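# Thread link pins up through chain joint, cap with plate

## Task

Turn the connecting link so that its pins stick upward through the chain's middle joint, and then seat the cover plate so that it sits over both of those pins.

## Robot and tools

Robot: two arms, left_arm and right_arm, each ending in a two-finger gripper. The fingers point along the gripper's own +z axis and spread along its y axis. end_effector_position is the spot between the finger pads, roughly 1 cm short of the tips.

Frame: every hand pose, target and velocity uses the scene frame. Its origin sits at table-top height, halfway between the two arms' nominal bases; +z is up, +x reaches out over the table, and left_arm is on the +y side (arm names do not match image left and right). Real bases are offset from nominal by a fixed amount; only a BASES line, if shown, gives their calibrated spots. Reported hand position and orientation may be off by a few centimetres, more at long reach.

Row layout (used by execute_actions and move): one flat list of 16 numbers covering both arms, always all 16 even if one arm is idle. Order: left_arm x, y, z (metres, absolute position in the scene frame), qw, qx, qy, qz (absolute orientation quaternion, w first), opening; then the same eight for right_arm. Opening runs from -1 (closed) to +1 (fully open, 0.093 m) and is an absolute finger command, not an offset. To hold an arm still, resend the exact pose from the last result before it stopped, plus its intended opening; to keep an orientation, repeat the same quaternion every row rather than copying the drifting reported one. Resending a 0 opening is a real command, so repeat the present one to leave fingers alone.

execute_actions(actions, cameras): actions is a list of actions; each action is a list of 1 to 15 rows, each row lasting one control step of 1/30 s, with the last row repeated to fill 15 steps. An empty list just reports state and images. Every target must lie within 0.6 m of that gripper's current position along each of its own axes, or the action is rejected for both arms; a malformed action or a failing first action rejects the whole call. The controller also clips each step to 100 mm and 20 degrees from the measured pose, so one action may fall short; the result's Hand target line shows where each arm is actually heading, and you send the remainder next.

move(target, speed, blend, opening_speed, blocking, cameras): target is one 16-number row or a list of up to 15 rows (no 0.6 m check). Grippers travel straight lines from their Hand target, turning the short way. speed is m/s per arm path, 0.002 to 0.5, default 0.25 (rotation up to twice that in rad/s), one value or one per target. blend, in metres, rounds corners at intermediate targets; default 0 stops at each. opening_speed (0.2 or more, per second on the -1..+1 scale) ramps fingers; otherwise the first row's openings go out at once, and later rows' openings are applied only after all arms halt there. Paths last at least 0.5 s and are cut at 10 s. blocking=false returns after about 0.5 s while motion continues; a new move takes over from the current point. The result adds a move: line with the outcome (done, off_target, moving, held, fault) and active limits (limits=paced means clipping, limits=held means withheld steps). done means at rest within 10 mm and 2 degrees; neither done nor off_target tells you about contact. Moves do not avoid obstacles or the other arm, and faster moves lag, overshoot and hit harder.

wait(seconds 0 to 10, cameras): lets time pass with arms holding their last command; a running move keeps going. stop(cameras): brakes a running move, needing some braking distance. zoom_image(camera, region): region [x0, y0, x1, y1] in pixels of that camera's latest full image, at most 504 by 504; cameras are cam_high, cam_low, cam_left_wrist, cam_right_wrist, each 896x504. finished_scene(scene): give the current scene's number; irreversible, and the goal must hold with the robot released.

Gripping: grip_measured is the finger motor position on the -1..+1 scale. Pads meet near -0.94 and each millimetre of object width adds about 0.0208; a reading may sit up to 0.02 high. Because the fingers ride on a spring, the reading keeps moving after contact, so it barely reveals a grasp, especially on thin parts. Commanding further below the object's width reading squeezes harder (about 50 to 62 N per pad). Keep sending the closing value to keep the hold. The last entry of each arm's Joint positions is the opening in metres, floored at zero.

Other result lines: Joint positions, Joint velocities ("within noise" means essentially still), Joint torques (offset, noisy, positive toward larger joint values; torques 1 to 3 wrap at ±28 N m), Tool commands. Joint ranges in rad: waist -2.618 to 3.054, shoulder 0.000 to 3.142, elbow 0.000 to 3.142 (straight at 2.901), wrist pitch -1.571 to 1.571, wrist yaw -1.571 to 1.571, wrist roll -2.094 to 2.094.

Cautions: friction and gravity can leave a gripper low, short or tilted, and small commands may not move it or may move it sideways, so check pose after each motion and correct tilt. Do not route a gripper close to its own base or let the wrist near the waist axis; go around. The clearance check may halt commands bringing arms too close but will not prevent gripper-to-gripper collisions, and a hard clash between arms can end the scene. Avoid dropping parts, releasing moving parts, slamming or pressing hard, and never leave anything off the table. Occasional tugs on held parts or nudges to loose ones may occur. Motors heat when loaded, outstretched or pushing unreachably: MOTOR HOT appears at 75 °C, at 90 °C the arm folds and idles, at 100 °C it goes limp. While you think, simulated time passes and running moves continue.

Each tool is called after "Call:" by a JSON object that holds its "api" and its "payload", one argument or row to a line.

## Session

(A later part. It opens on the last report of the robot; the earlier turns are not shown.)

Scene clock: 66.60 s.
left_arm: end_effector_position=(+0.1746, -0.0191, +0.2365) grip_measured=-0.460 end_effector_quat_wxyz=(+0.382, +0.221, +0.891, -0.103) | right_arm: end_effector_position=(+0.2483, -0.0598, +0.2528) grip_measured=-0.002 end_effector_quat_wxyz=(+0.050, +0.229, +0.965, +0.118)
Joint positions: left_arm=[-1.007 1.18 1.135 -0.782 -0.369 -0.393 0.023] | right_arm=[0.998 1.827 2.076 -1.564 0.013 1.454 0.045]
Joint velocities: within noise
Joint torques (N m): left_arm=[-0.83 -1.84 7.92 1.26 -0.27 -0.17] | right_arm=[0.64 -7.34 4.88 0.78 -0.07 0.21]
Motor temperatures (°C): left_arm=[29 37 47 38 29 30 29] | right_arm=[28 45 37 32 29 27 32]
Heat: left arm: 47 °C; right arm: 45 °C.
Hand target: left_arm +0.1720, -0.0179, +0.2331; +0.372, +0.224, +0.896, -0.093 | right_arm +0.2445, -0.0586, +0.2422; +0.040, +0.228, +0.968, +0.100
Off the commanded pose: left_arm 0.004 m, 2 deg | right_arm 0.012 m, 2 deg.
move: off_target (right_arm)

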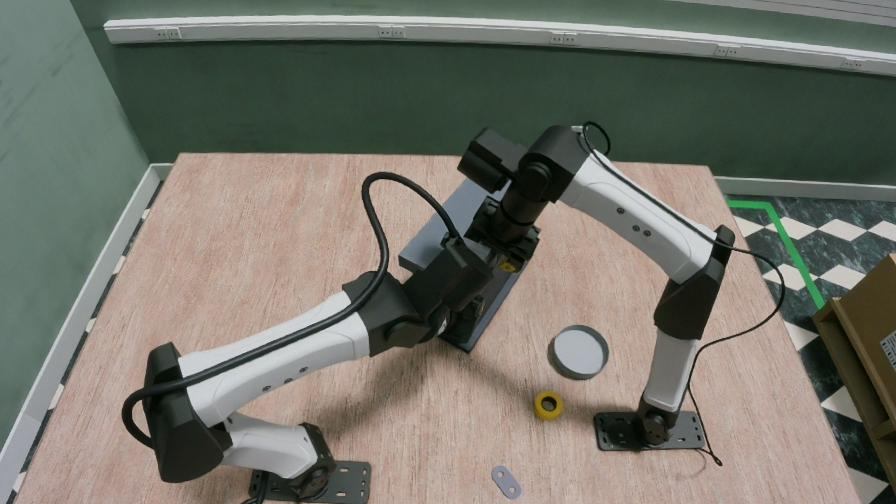

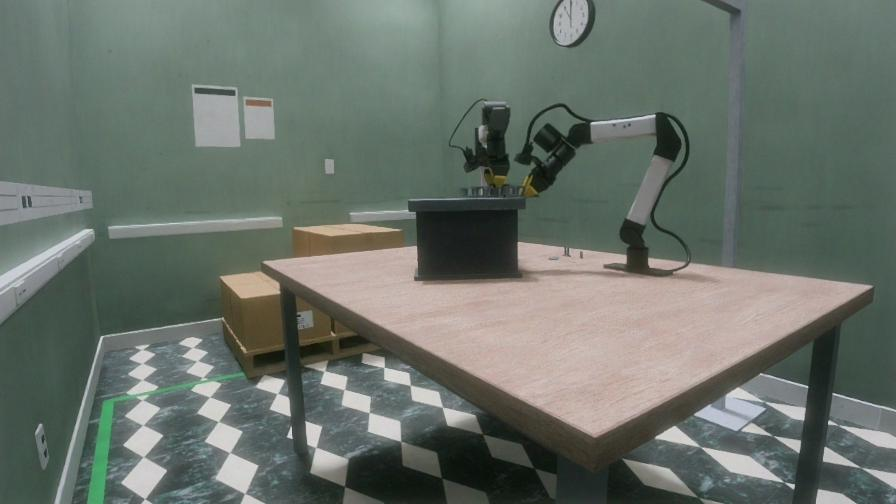

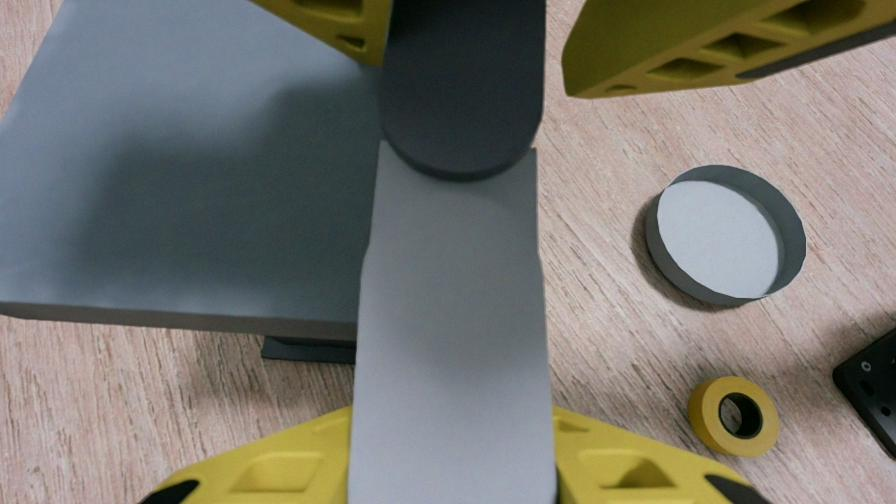

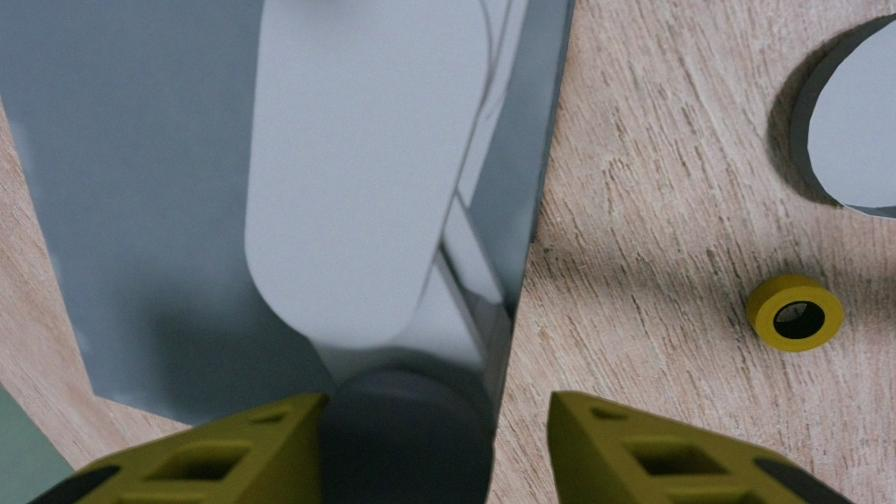

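Call:
{"api": "move", "payload": {
  "target": [0.172,-0.018,0.233,0.3713,0.2235,0.8965,-0.0926,-0.75,0.2425,-0.050,0.236,0.037,0.228,0.970,0.09,0.0],
  "speed": 0.08,
  "cameras": ["cam_left_wrist", "cam_right_wrist", "cam_low"]
}}

Scene clock: 68.83 s.
left_arm: end_effector_position=(+0.1746, -0.0191, +0.2365) grip_measured=-0.460 end_effector_quat_wxyz=(+0.382, +0.221, +0.891, -0.103) | right_arm: end_effector_position=(+0.2440, -0.0527, +0.2390) grip_measured=-0.002 end_effector_quat_wxyz=(+0.040, +0.226, +0.968, +0.098)
Joint positions: left_arm=[-1.007 1.18 1.135 -0.782 -0.369 -0.393 0.023] | right_arm=[1.018 1.865 2.076 -1.57 0.013 1.468 0.045]
Joint velocities: within noise
Joint torques (N m): left_arm=[-0.79 -1.83 7.95 1.27 -0.27 -0.16] | right_arm=[0.51 -7.68 7.43 0.65 -0.03 0.23]
Motor temperatures (°C): left_arm=[29 37 47 38 29 30 29] | right_arm=[28 44 37 32 29 27 32]
Heat: left arm: 47 °C; right arm: 44 °C.
Hand target: left_arm +0.1720, -0.0179, +0.2331; +0.372, +0.224, +0.896, -0.093 | right_arm +0.2425, -0.0500, +0.2360; +0.037, +0.228, +0.969, +0.090
Off the commanded pose: left_arm 0.004 m, 2 deg | right_arm 0.004 m, 1 deg.
joint sent to its limit (right arm) — joint 4 (wrist pitch), lower limit. The joint targets still meet the commanded pose.
move: done
Images, in order (width x height): cam_low 896x504, cam_left_wrist 896x504, cam_right_wrist 896x504.

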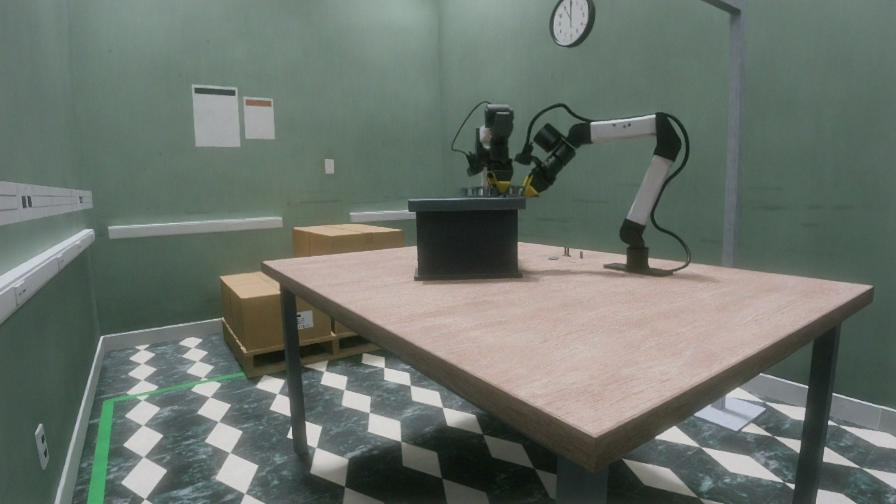

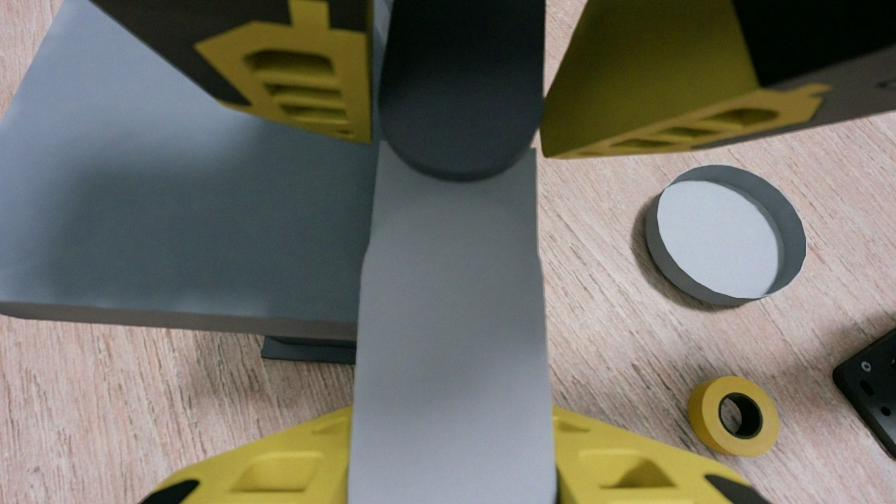

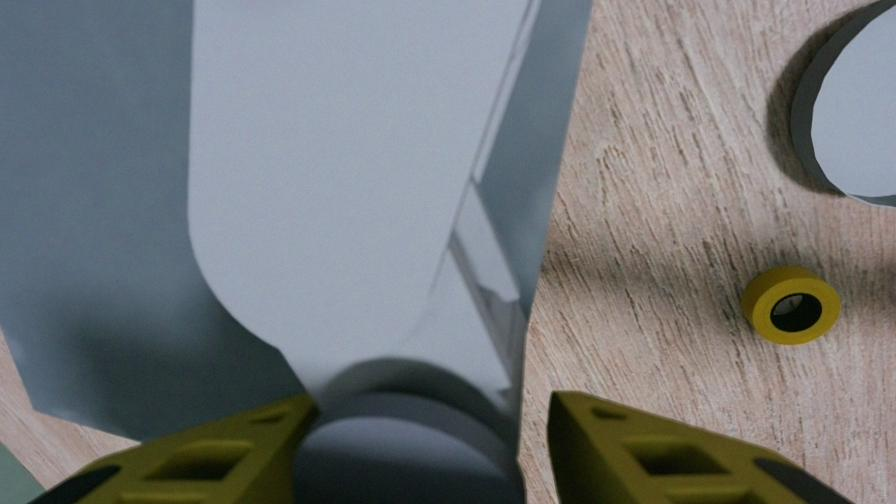

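Call:
{"api": "move", "payload": {
  "target": [
    [0.172,-0.018,0.233,0.3713,0.2235,0.8965,-0.0926,-0.75,0.243,-0.047,0.275,0.045,0.227,0.967,0.11,0.0],
    [0.172,-0.018,0.233,0.3713,0.2235,0.8965,-0.0926,-0.75,0.243,-0.047,0.256,0.04,0.228,0.969,0.10,0.0]
  ],
  "speed": 0.08,
  "cameras": ["cam_left_wrist", "cam_right_wrist", "cam_low"]
}}

Scene clock: 71.70 s.
left_arm: end_effector_position=(+0.1746, -0.0191, +0.2365) grip_measured=-0.460 end_effector_quat_wxyz=(+0.382, +0.221, +0.891, -0.103) | right_arm: end_effector_position=(+0.2469, -0.0455, +0.2590) grip_measured=-0.002 end_effector_quat_wxyz=(+0.051, +0.225, +0.964, +0.130)
Joint positions: left_arm=[-1.007 1.18 1.135 -0.782 -0.369 -0.393 0.023] | right_arm=[1.022 1.865 2.147 -1.573 0.013 1.471 0.045]
Joint velocities: within noise
Joint torques (N m): left_arm=[-0.81 -1.83 7.95 1.26 -0.27 -0.16] | right_arm=[0.49 -9.55 5.04 0.81 -0.03 0.25]
Motor temperatures (°C): left_arm=[29 37 47 38 29 30 29] | right_arm=[28 44 37 31 29 27 32]
Heat: left arm: 47 °C; right arm: 44 °C.
Hand target: left_arm +0.1720, -0.0179, +0.2331; +0.372, +0.224, +0.896, -0.093 | right_arm +0.2430, -0.0471, +0.2555; +0.047, +0.227, +0.965, +0.121
Off the commanded pose: left_arm 0.004 m, 2 deg | right_arm 0.005 m, 4 deg.
joint sent to its limit (right arm) — joint 4 (wrist pitch), lower limit. The joint targets are off in orientation, not in position.
move: off_target (right_arm)
Images, in order (width x height): cam_low 896x504, cam_left_wrist 896x504, cam_right_wrist 896x504.

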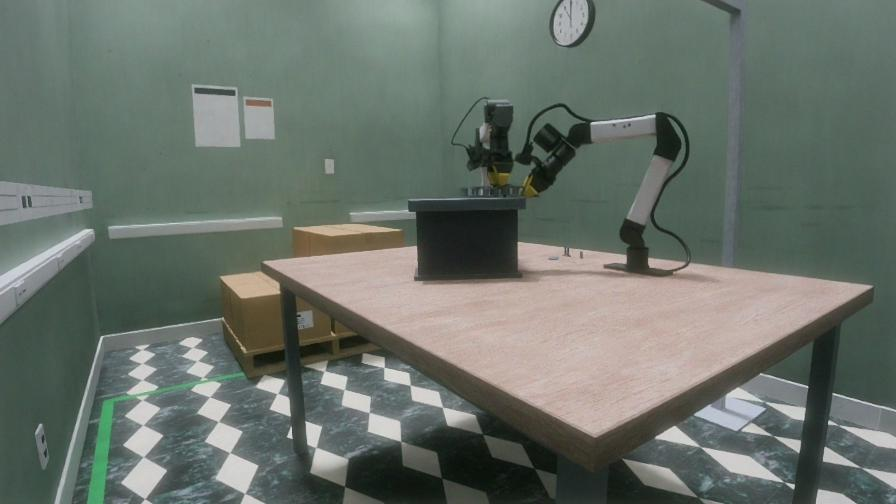

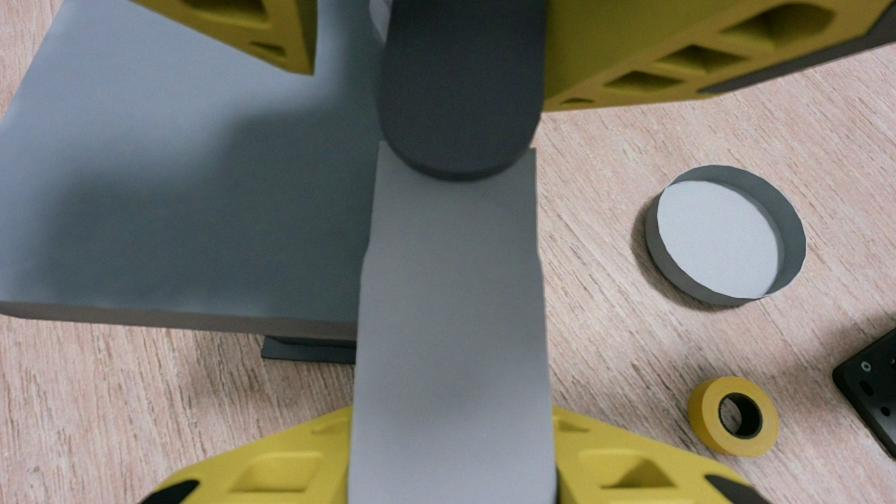

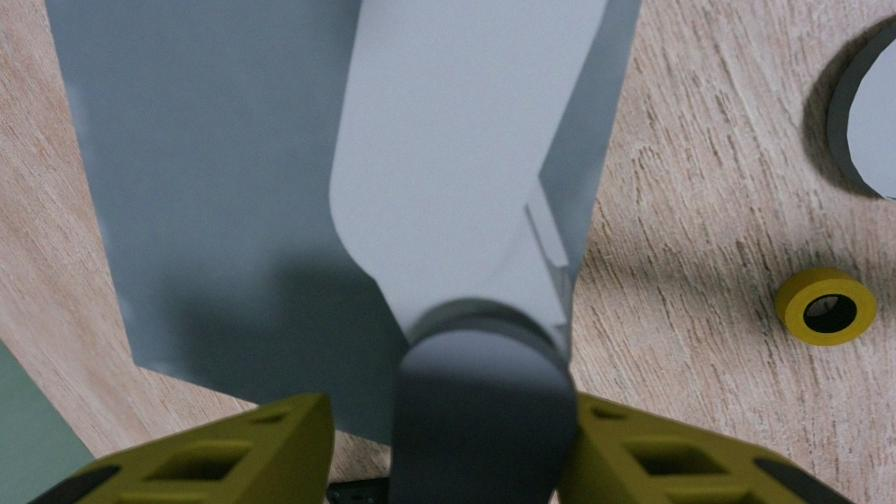

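Call:
{"api": "move", "payload": {
  "target": [
    [0.172,-0.018,0.233,0.3713,0.2235,0.8965,-0.0926,-0.75,0.2395,-0.058,0.270,0.046,0.227,0.966,0.12,0.0],
    [0.172,-0.018,0.233,0.3713,0.2235,0.8965,-0.0926,-0.75,0.2405,-0.054,0.254,0.043,0.228,0.967,0.115,0.0]
  ],
  "speed": 0.08,
  "cameras": ["cam_left_wrist", "cam_right_wrist"]
}}

Scene clock: 73.03 s.
left_arm: end_effector_position=(+0.1746, -0.0191, +0.2365) grip_measured=-0.460 end_effector_quat_wxyz=(+0.382, +0.221, +0.891, -0.103) | right_arm: end_effector_position=(+0.2437, -0.0507, +0.2563) grip_measured=-0.002 end_effector_quat_wxyz=(+0.049, +0.226, +0.965, +0.123)
Joint positions: left_arm=[-1.007 1.18 1.135 -0.782 -0.369 -0.393 0.023] | right_arm=[1.022 1.847 2.115 -1.573 0.013 1.471 0.045]
Joint velocities: within noise
Joint torques (N m): left_arm=[-0.81 -1.84 7.95 1.26 -0.26 -0.17] | right_arm=[-0.01 -9.88 4.85 0.79 -0.08 0.2]
Motor temperatures (°C): left_arm=[29 37 47 38 29 30 29] | right_arm=[28 44 37 31 29 27 32]
Heat: left arm: 47 °C; right arm: 44 °C.
Hand target: left_arm +0.1720, -0.0179, +0.2331; +0.372, +0.224, +0.896, -0.093 | right_arm +0.2406, -0.0540, +0.2539; +0.043, +0.228, +0.966, +0.116
Off the commanded pose: left_arm 0.004 m, 2 deg | right_arm 0.005 m, 1 deg.
joint sent to its limit (right arm) — joint 4 (wrist pitch), lower limit. The joint targets still meet the commanded pose.
move: done
Images, in order (width x height): cam_left_wrist 896x504, cam_right_wrist 896x504.

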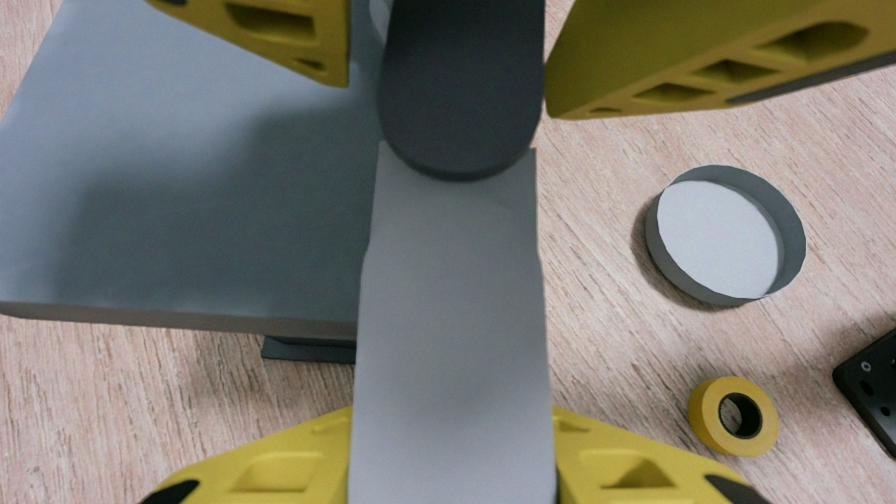

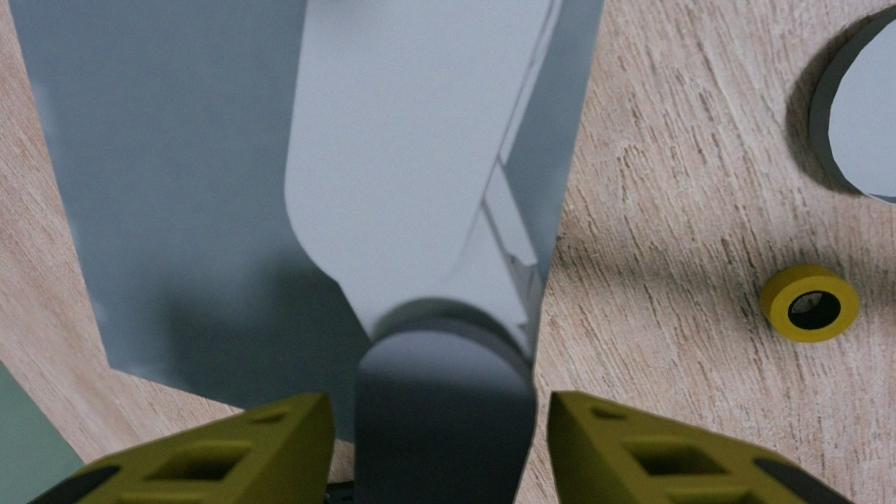

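Call:
{"api": "move", "payload": {
  "target": [0.172,-0.018,0.233,0.3713,0.2235,0.8965,-0.0926,-0.75,0.2405,-0.054,0.254,0.043,0.228,0.967,0.115,-0.7],
  "opening_speed": 0.6,
  "cameras": ["cam_left_wrist", "cam_right_wrist"]
}}

Scene clock: 74.77 s.
left_arm: end_effector_position=(+0.1745, -0.0190, +0.2364) grip_measured=-0.460 end_effector_quat_wxyz=(+0.382, +0.220, +0.892, -0.103) | right_arm: end_effector_position=(+0.2437, -0.0507, +0.2563) grip_measured=-0.476 end_effector_quat_wxyz=(+0.049, +0.226, +0.965, +0.123)
Joint positions: left_arm=[-1.007 1.18 1.135 -0.782 -0.369 -0.395 0.023] | right_arm=[1.022 1.847 2.115 -1.573 0.013 1.471 0.022]
Joint velocities: within noise
Joint torques (N m): left_arm=[-0.8 -1.84 7.97 1.27 -0.27 -0.14] | right_arm=[-0.02 -9.89 4.85 0.78 -0.08 0.19]
Motor temperatures (°C): left_arm=[29 37 48 38 29 30 29] | right_arm=[28 44 37 31 29 27 32]
Heat: left arm: 48 °C; right arm: 44 °C.
Hand target: left_arm +0.1720, -0.0179, +0.2330; +0.372, +0.224, +0.896, -0.093 | right_arm +0.2406, -0.0539, +0.2539; +0.043, +0.228, +0.966, +0.116
Off the commanded pose: left_arm 0.004 m, 2 deg | right_arm 0.005 m, 1 deg.
joint sent to its limit (right arm) — joint 4 (wrist pitch), lower limit. The joint targets still meet the commanded pose.
move: done
Images, in order (width x height): cam_left_wrist 896x504, cam_right_wrist 896x504.

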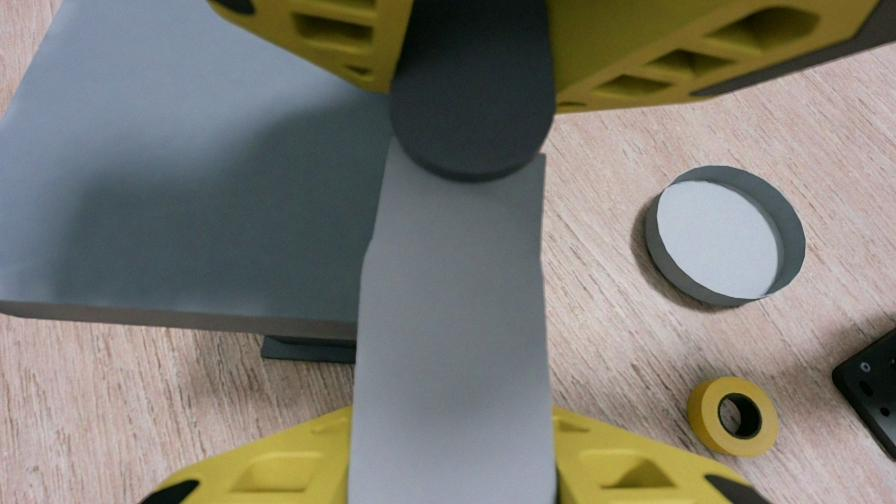

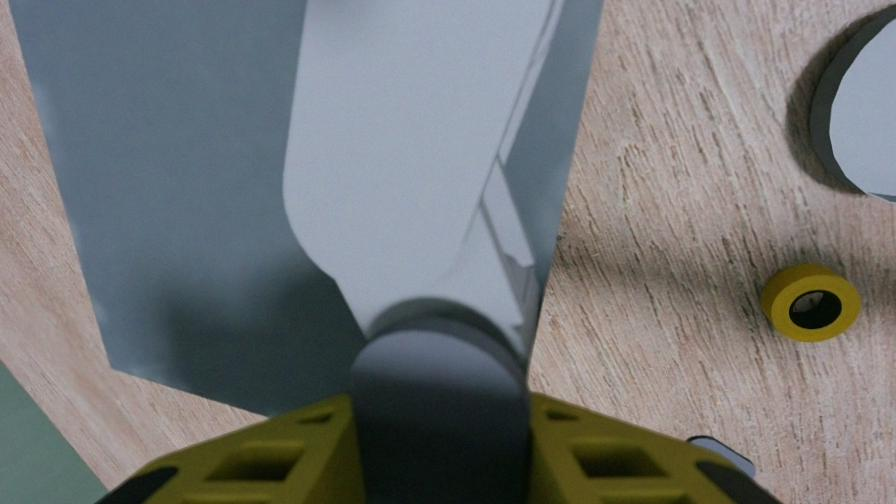

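Call:
{"api": "move", "payload": {
  "target": [0.172,-0.018,0.233,0.3713,0.2235,0.8965,-0.0926,-0.75,0.2405,-0.054,0.272,0.049,0.226,0.965,0.130,-0.75],
  "speed": 0.05
}}

Scene clock: 75.97 s.
left_arm: end_effector_position=(+0.1745, -0.0190, +0.2364) grip_measured=-0.460 end_effector_quat_wxyz=(+0.382, +0.220, +0.892, -0.103) | right_arm: end_effector_position=(+0.2437, -0.0507, +0.2563) grip_measured=-0.476 end_effector_quat_wxyz=(+0.049, +0.226, +0.965, +0.123)
Joint positions: left_arm=[-1.007 1.18 1.135 -0.782 -0.369 -0.395 0.023] | right_arm=[1.022 1.847 2.115 -1.573 0.013 1.471 0.022]
Joint velocities: within noise
Joint torques (N m): left_arm=[-0.81 -1.83 7.92 1.27 -0.27 -0.14] | right_arm=[0.02 -12.31 7.51 0.78 -0.06 0.17]
Motor temperatures (°C): left_arm=[29 37 48 38 29 30 29] | right_arm=[28 44 37 31 29 27 32]
Heat: left arm: 48 °C; right arm: 44 °C.
Hand target: left_arm +0.1720, -0.0179, +0.2330; +0.372, +0.224, +0.896, -0.093 | right_arm +0.2404, -0.0542, +0.2712; +0.053, +0.225, +0.962, +0.142
Off the commanded pose: left_arm 0.004 m, 2 deg | right_arm 0.016 m, 1 deg.
joint sent to its limit (right arm) — joint 4 (wrist pitch), lower limit. The joint targets still meet the commanded pose.
move: off_target (right_arm)

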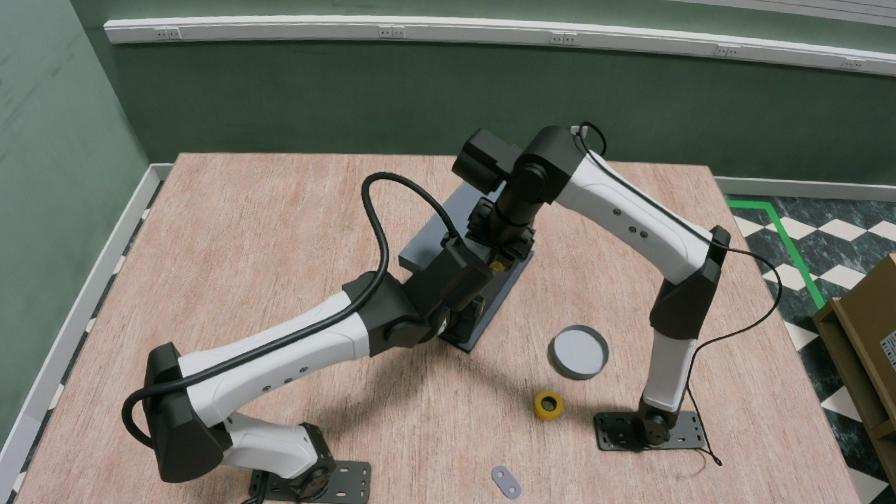

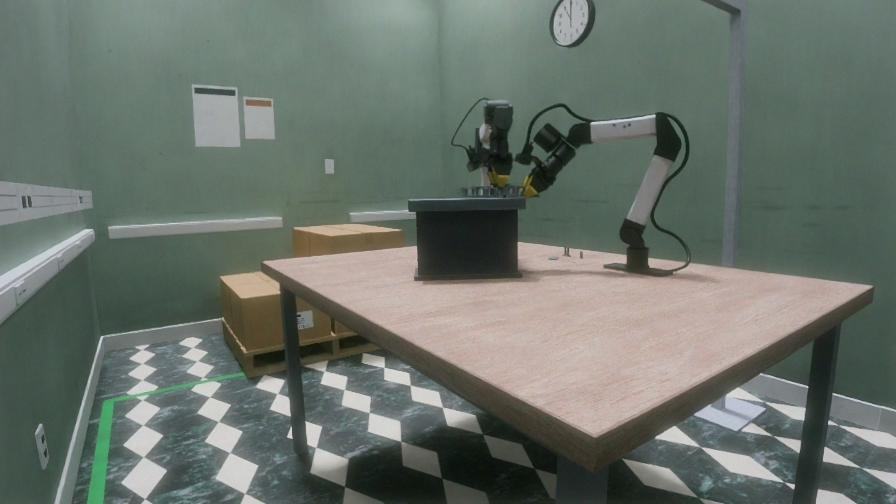

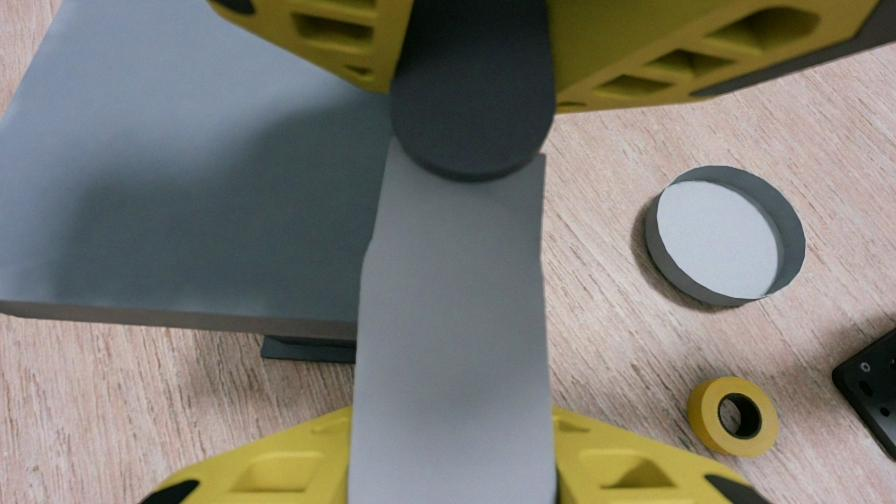

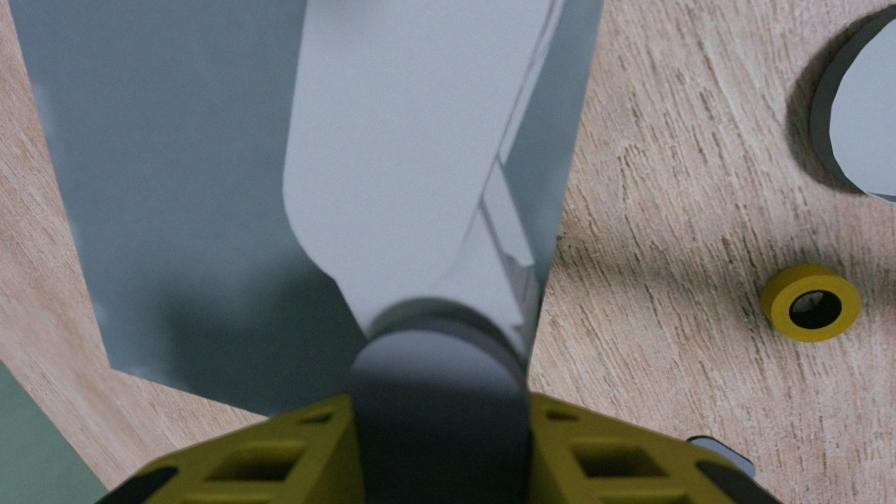

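Call:
{"api": "move", "payload": {
  "target": [0.172,-0.018,0.233,0.3713,0.2235,0.8965,-0.0926,-0.75,0.2405,-0.054,0.288,0.049,0.226,0.965,0.130,-0.8],
  "speed": 0.05,
  "cameras": ["cam_low","cam_left_wrist", "cam_right_wrist"]
}}

Scene clock: 77.10 s.
left_arm: end_effector_position=(+0.1745, -0.0190, +0.2364) grip_measured=-0.460 end_effector_quat_wxyz=(+0.382, +0.220, +0.892, -0.103) | right_arm: end_effector_position=(+0.2437, -0.0507, +0.2599) grip_measured=-0.476 end_effector_quat_wxyz=(+0.050, +0.226, +0.965, +0.127)
Joint positions: left_arm=[-1.007 1.18 1.135 -0.782 -0.369 -0.395 0.023] | right_arm=[1.022 1.847 2.129 -1.58 0.013 1.471 0.022]
Joint velocities: within noise
Joint torques (N m): left_arm=[-0.8 -1.83 7.94 1.27 -0.27 -0.14] | right_arm=[0.03 -14.27 8.75 0.86 -0.06 0.16]
Motor temperatures (°C): left_arm=[29 37 48 38 29 30 29] | right_arm=[28 44 37 31 29 27 32]
Heat: left arm: 48 °C; right arm: 44 °C.
Hand target: left_arm +0.1720, -0.0179, +0.2330; +0.372, +0.224, +0.896, -0.093 | right_arm +0.2401, -0.0548, +0.2866; +0.061, +0.224, +0.959, +0.165
Off the commanded pose: left_arm 0.004 m, 2 deg | right_arm 0.028 m, 0 deg.
joint sent to its limit (right arm) — joint 4 (wrist pitch), lower limit. The joint targets are off in orientation, not in position.
move: off_target (right_arm)
Images, in order (width x height): cam_low 896x504, cam_left_wrist 896x504, cam_right_wrist 896x504.

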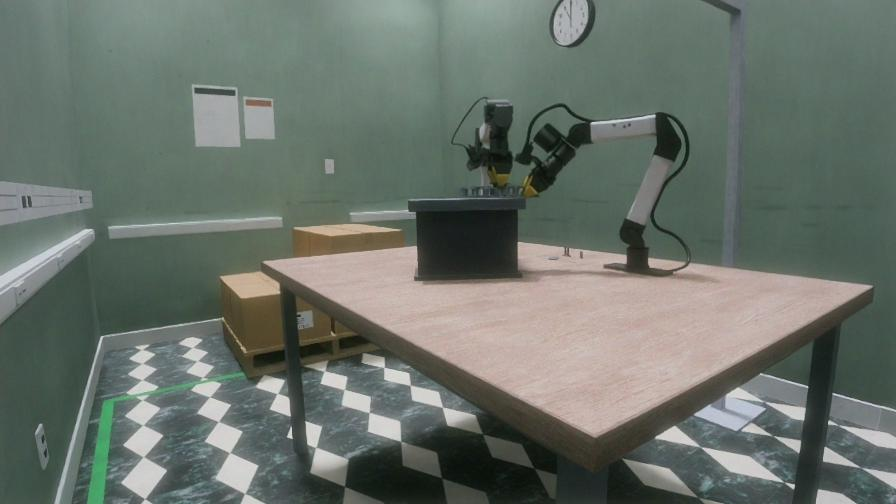

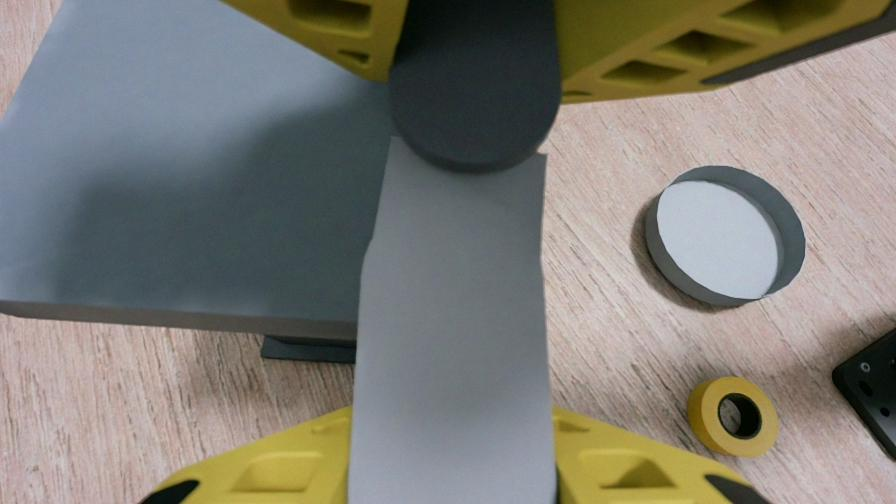

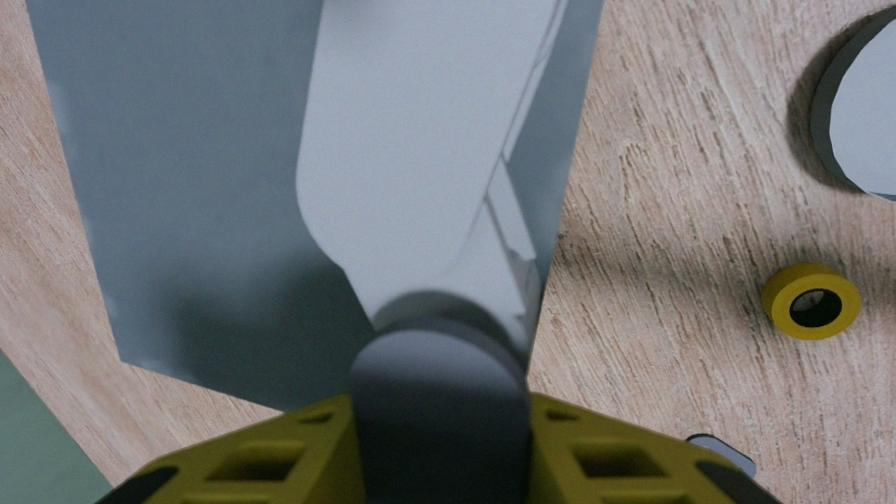

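Call:
{"api": "move", "payload": {
  "target": [0.172,-0.018,0.233,0.3713,0.2235,0.8965,-0.0926,-0.75,0.2405,-0.054,0.300,0.052,0.226,0.963,0.135,-0.8],
  "speed": 0.05,
  "cameras": ["cam_low","cam_left_wrist", "cam_right_wrist"]
}}

Scene clock: 78.80 s.
left_arm: end_effector_position=(+0.1745, -0.0190, +0.2364) grip_measured=-0.460 end_effector_quat_wxyz=(+0.382, +0.220, +0.892, -0.103) | right_arm: end_effector_position=(+0.2421, -0.0531, +0.2784) grip_measured=-0.476 end_effector_quat_wxyz=(+0.058, +0.225, +0.961, +0.150)
Joint positions: left_arm=[-1.007 1.18 1.135 -0.782 -0.369 -0.395 0.023] | right_arm=[1.022 1.822 2.166 -1.591 0.012 1.471 0.022]
Joint velocities: within noise
Joint torques (N m): left_arm=[-0.83 -1.83 7.95 1.27 -0.27 -0.14] | right_arm=[0.14 -12.53 7.98 1.05 -0.03 0.17]
Motor temperatures (°C): left_arm=[29 37 48 38 29 30 29] | right_arm=[28 44 37 31 29 27 32]
Heat: left arm: 48 °C; right arm: 44 °C.
Hand target: left_arm +0.1720, -0.0179, +0.2330; +0.372, +0.224, +0.896, -0.093 | right_arm +0.2402, -0.0546, +0.2991; +0.068, +0.224, +0.955, +0.183
Off the commanded pose: left_arm 0.004 m, 2 deg | right_arm 0.022 m, 2 deg.
joint read past its limit (right arm) — joint 4 (wrist pitch), lower limit.
joint sent to its limit (right arm) — joint 4 (wrist pitch), lower limit. The joint targets are off in orientation, not in position.
move: off_target (right_arm)
Images, in order (width x height): cam_low 896x504, cam_left_wrist 896x504, cam_right_wrist 896x504.

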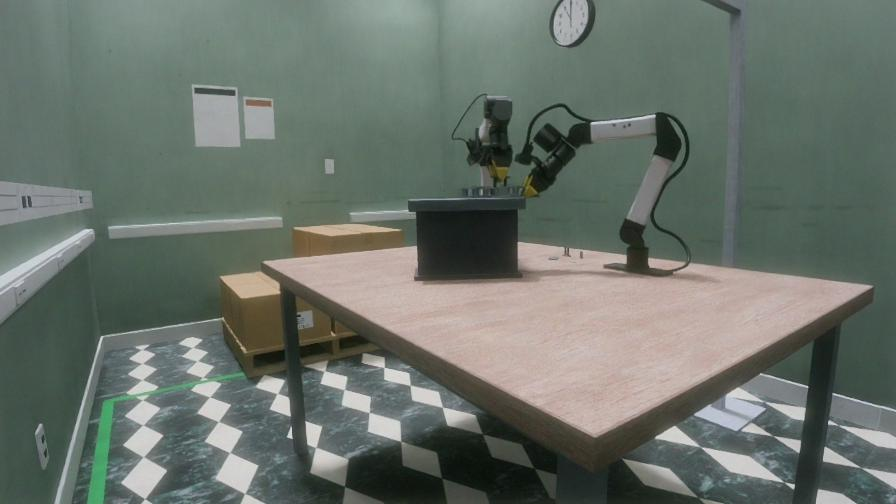

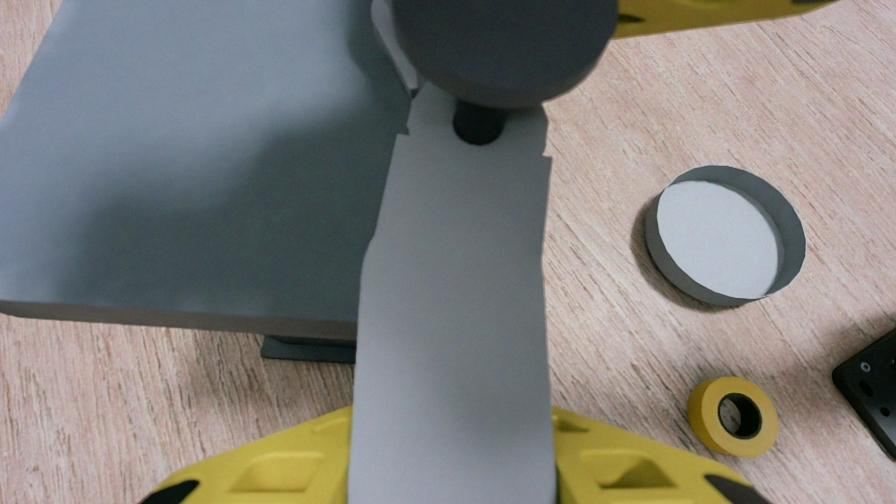

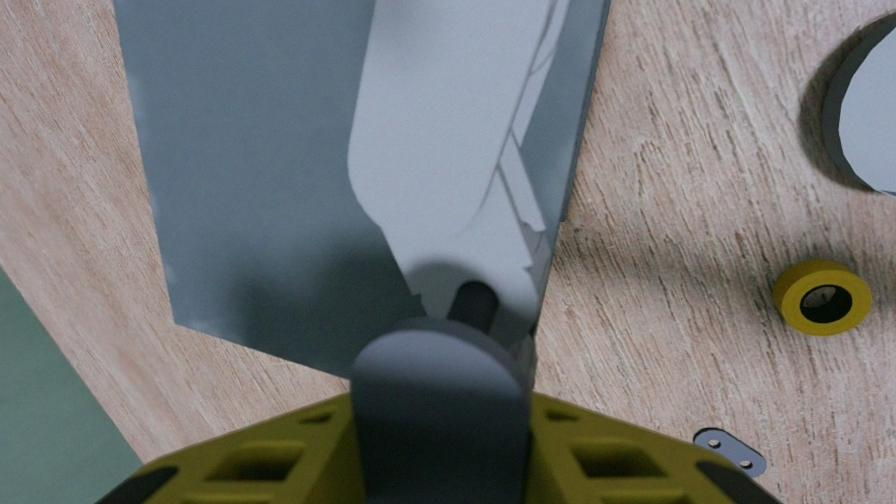

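Call:
{"api": "move", "payload": {
  "target": [0.172,-0.018,0.233,0.3713,0.2235,0.8965,-0.0926,-0.75,0.2405,-0.054,0.312,0.06,0.226,0.959,0.15,-0.8],
  "speed": 0.05,
  "cameras": ["cam_low","cam_left_wrist", "cam_right_wrist"]
}}

Scene clock: 80.03 s.
left_arm: end_effector_position=(+0.1745, -0.0190, +0.2364) grip_measured=-0.460 end_effector_quat_wxyz=(+0.382, +0.220, +0.892, -0.103) | right_arm: end_effector_position=(+0.2424, -0.0525, +0.2909) grip_measured=-0.476 end_effector_quat_wxyz=(+0.064, +0.224, +0.958, +0.170)
Joint positions: left_arm=[-1.007 1.18 1.135 -0.782 -0.369 -0.395 0.023] | right_arm=[1.022 1.811 2.196 -1.591 0.012 1.471 0.022]
Joint velocities: within noise
Joint torques (N m): left_arm=[-0.8 -1.83 7.95 1.27 -0.27 -0.14] | right_arm=[0.36 -12.16 7.82 1.13 0.04 0.2]
Motor temperatures (°C): left_arm=[29 37 48 38 29 30 29] | right_arm=[28 44 37 31 29 27 32]
Heat: left arm: 48 °C; right arm: 44 °C.
Hand target: left_arm +0.1720, -0.0179, +0.2331; +0.372, +0.224, +0.896, -0.093 | right_arm +0.2403, -0.0545, +0.3110; +0.077, +0.224, +0.951, +0.200
Off the commanded pose: left_arm 0.004 m, 2 deg | right_arm 0.021 m, 2 deg.
joint read past its limit (right arm) — joint 4 (wrist pitch), lower limit.
joint sent to its limit (right arm) — joint 4 (wrist pitch), lower limit. The joint targets are off in orientation, not in position.
move: off_target (right_arm)
Images, in order (width x height): cam_low 896x504, cam_left_wrist 896x504, cam_right_wrist 896x504.

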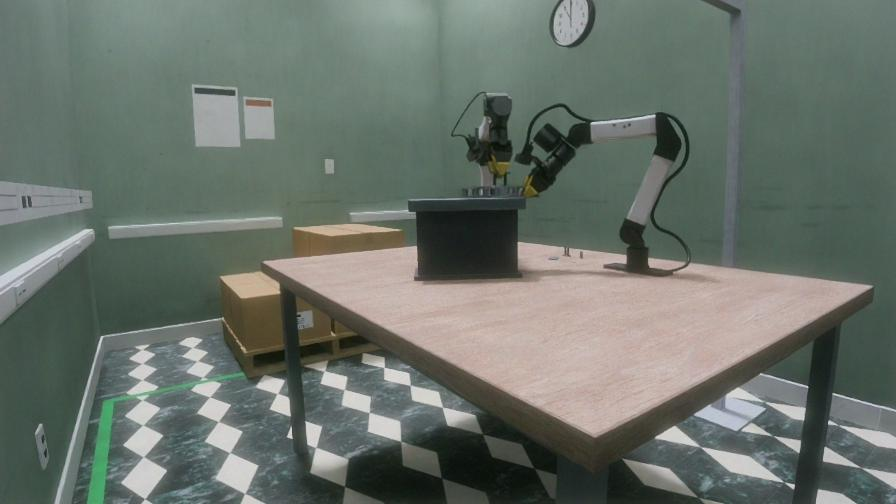

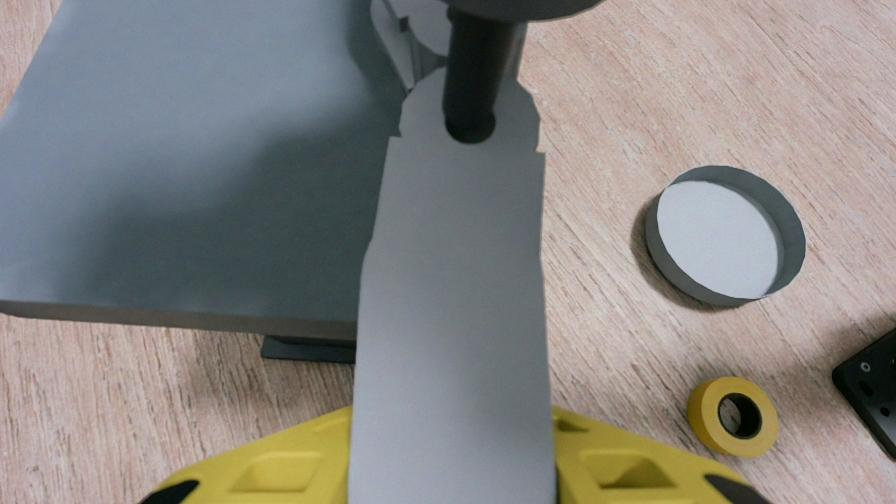

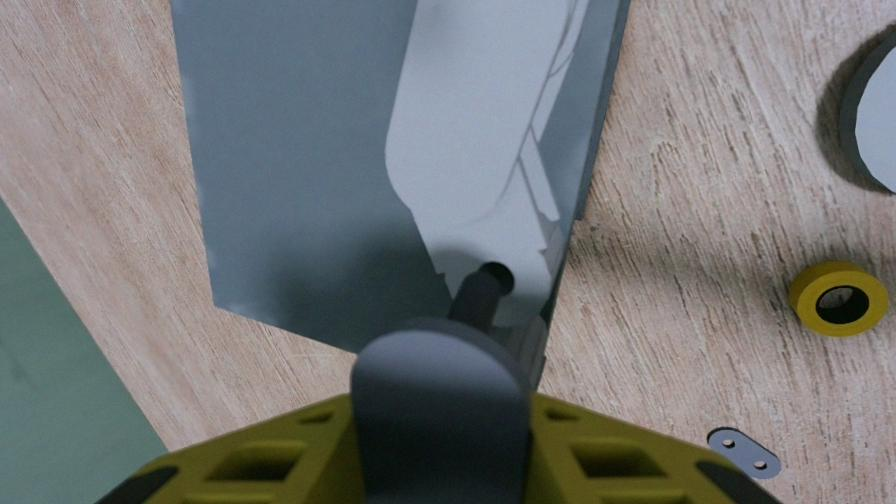

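Call:
{"api": "move", "payload": {
  "target": [0.172,-0.018,0.233,0.3713,0.2235,0.8965,-0.0926,-0.75,0.2405,-0.054,0.328,0.07,0.226,0.954,0.17,-0.8],
  "speed": 0.05,
  "cameras": ["cam_low","cam_left_wrist", "cam_right_wrist"]
}}

Scene clock: 81.27 s.
left_arm: end_effector_position=(+0.1745, -0.0190, +0.2364) grip_measured=-0.460 end_effector_quat_wxyz=(+0.382, +0.220, +0.892, -0.103) | right_arm: end_effector_position=(+0.2438, -0.0526, +0.3076) grip_measured=-0.476 end_effector_quat_wxyz=(+0.076, +0.224, +0.952, +0.194)
Joint positions: left_arm=[-1.007 1.18 1.135 -0.782 -0.369 -0.395 0.023] | right_arm=[1.022 1.799 2.238 -1.591 0.019 1.471 0.022]
Joint velocities: within noise
Joint torques (N m): left_arm=[-0.81 -1.84 7.92 1.27 -0.27 -0.14] | right_arm=[0.64 -11.74 7.64 1.22 0.07 0.22]
Motor temperatures (°C): left_arm=[29 37 48 38 29 30 29] | right_arm=[28 45 37 31 29 27 33]
Heat: left arm: 48 °C; right arm: 45 °C.
Hand target: left_arm +0.1720, -0.0179, +0.2331; +0.372, +0.224, +0.896, -0.093 | right_arm +0.2403, -0.0545, +0.3271; +0.088, +0.223, +0.945, +0.223
Off the commanded pose: left_arm 0.004 m, 2 deg | right_arm 0.021 m, 3 deg.
joint read past its limit (right arm) — joint 4 (wrist pitch), lower limit.
joint sent to its limit (right arm) — joint 4 (wrist pitch), lower limit. The joint targets are off in orientation, not in position.
move: off_target (right_arm)
Images, in order (width x height): cam_low 896x504, cam_left_wrist 896x504, cam_right_wrist 896x504.

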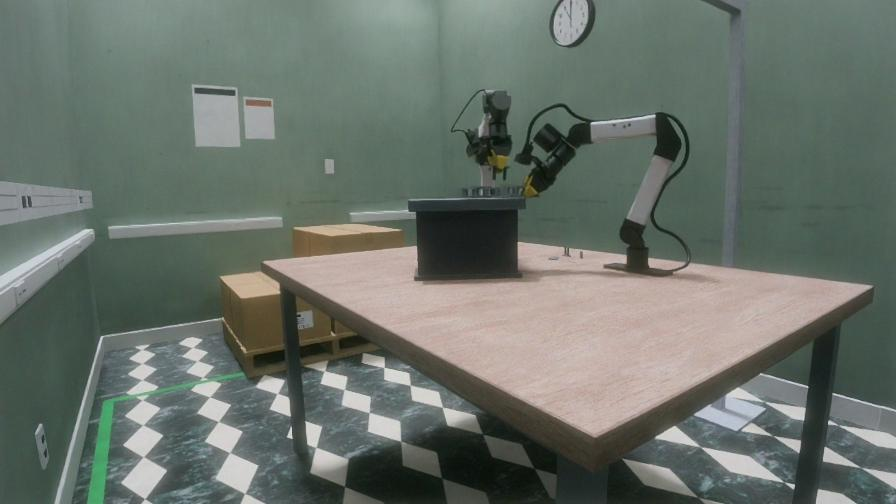

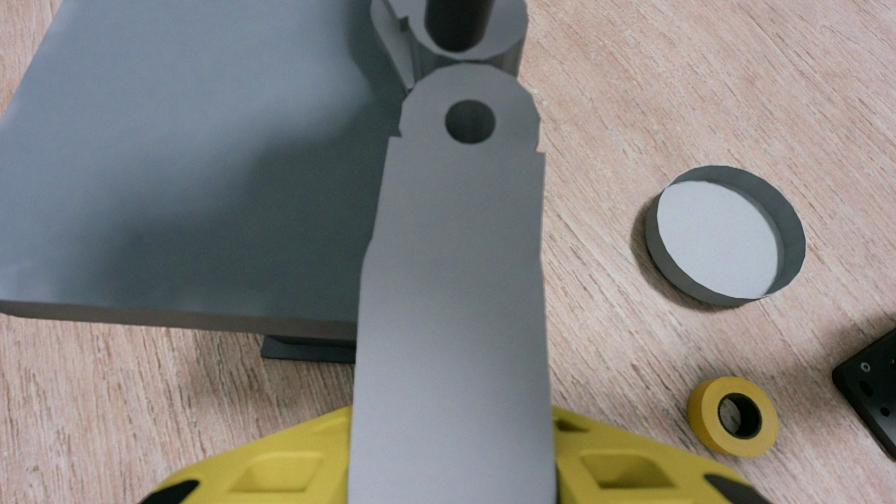

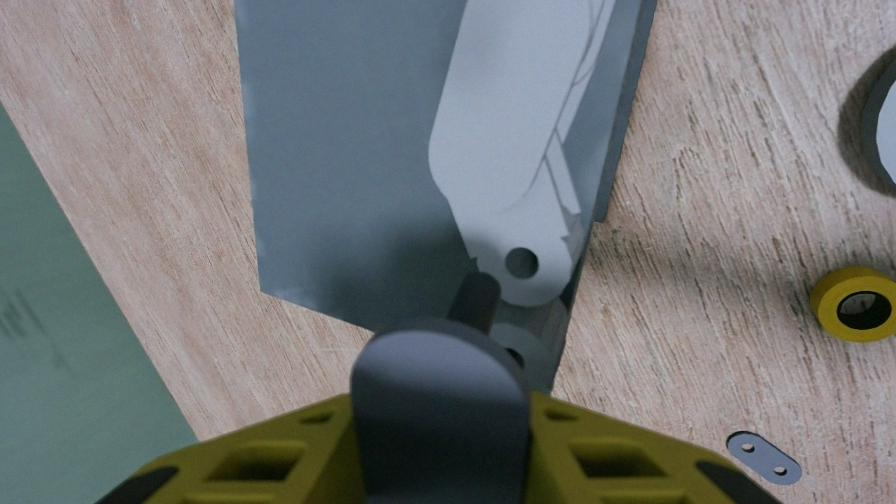

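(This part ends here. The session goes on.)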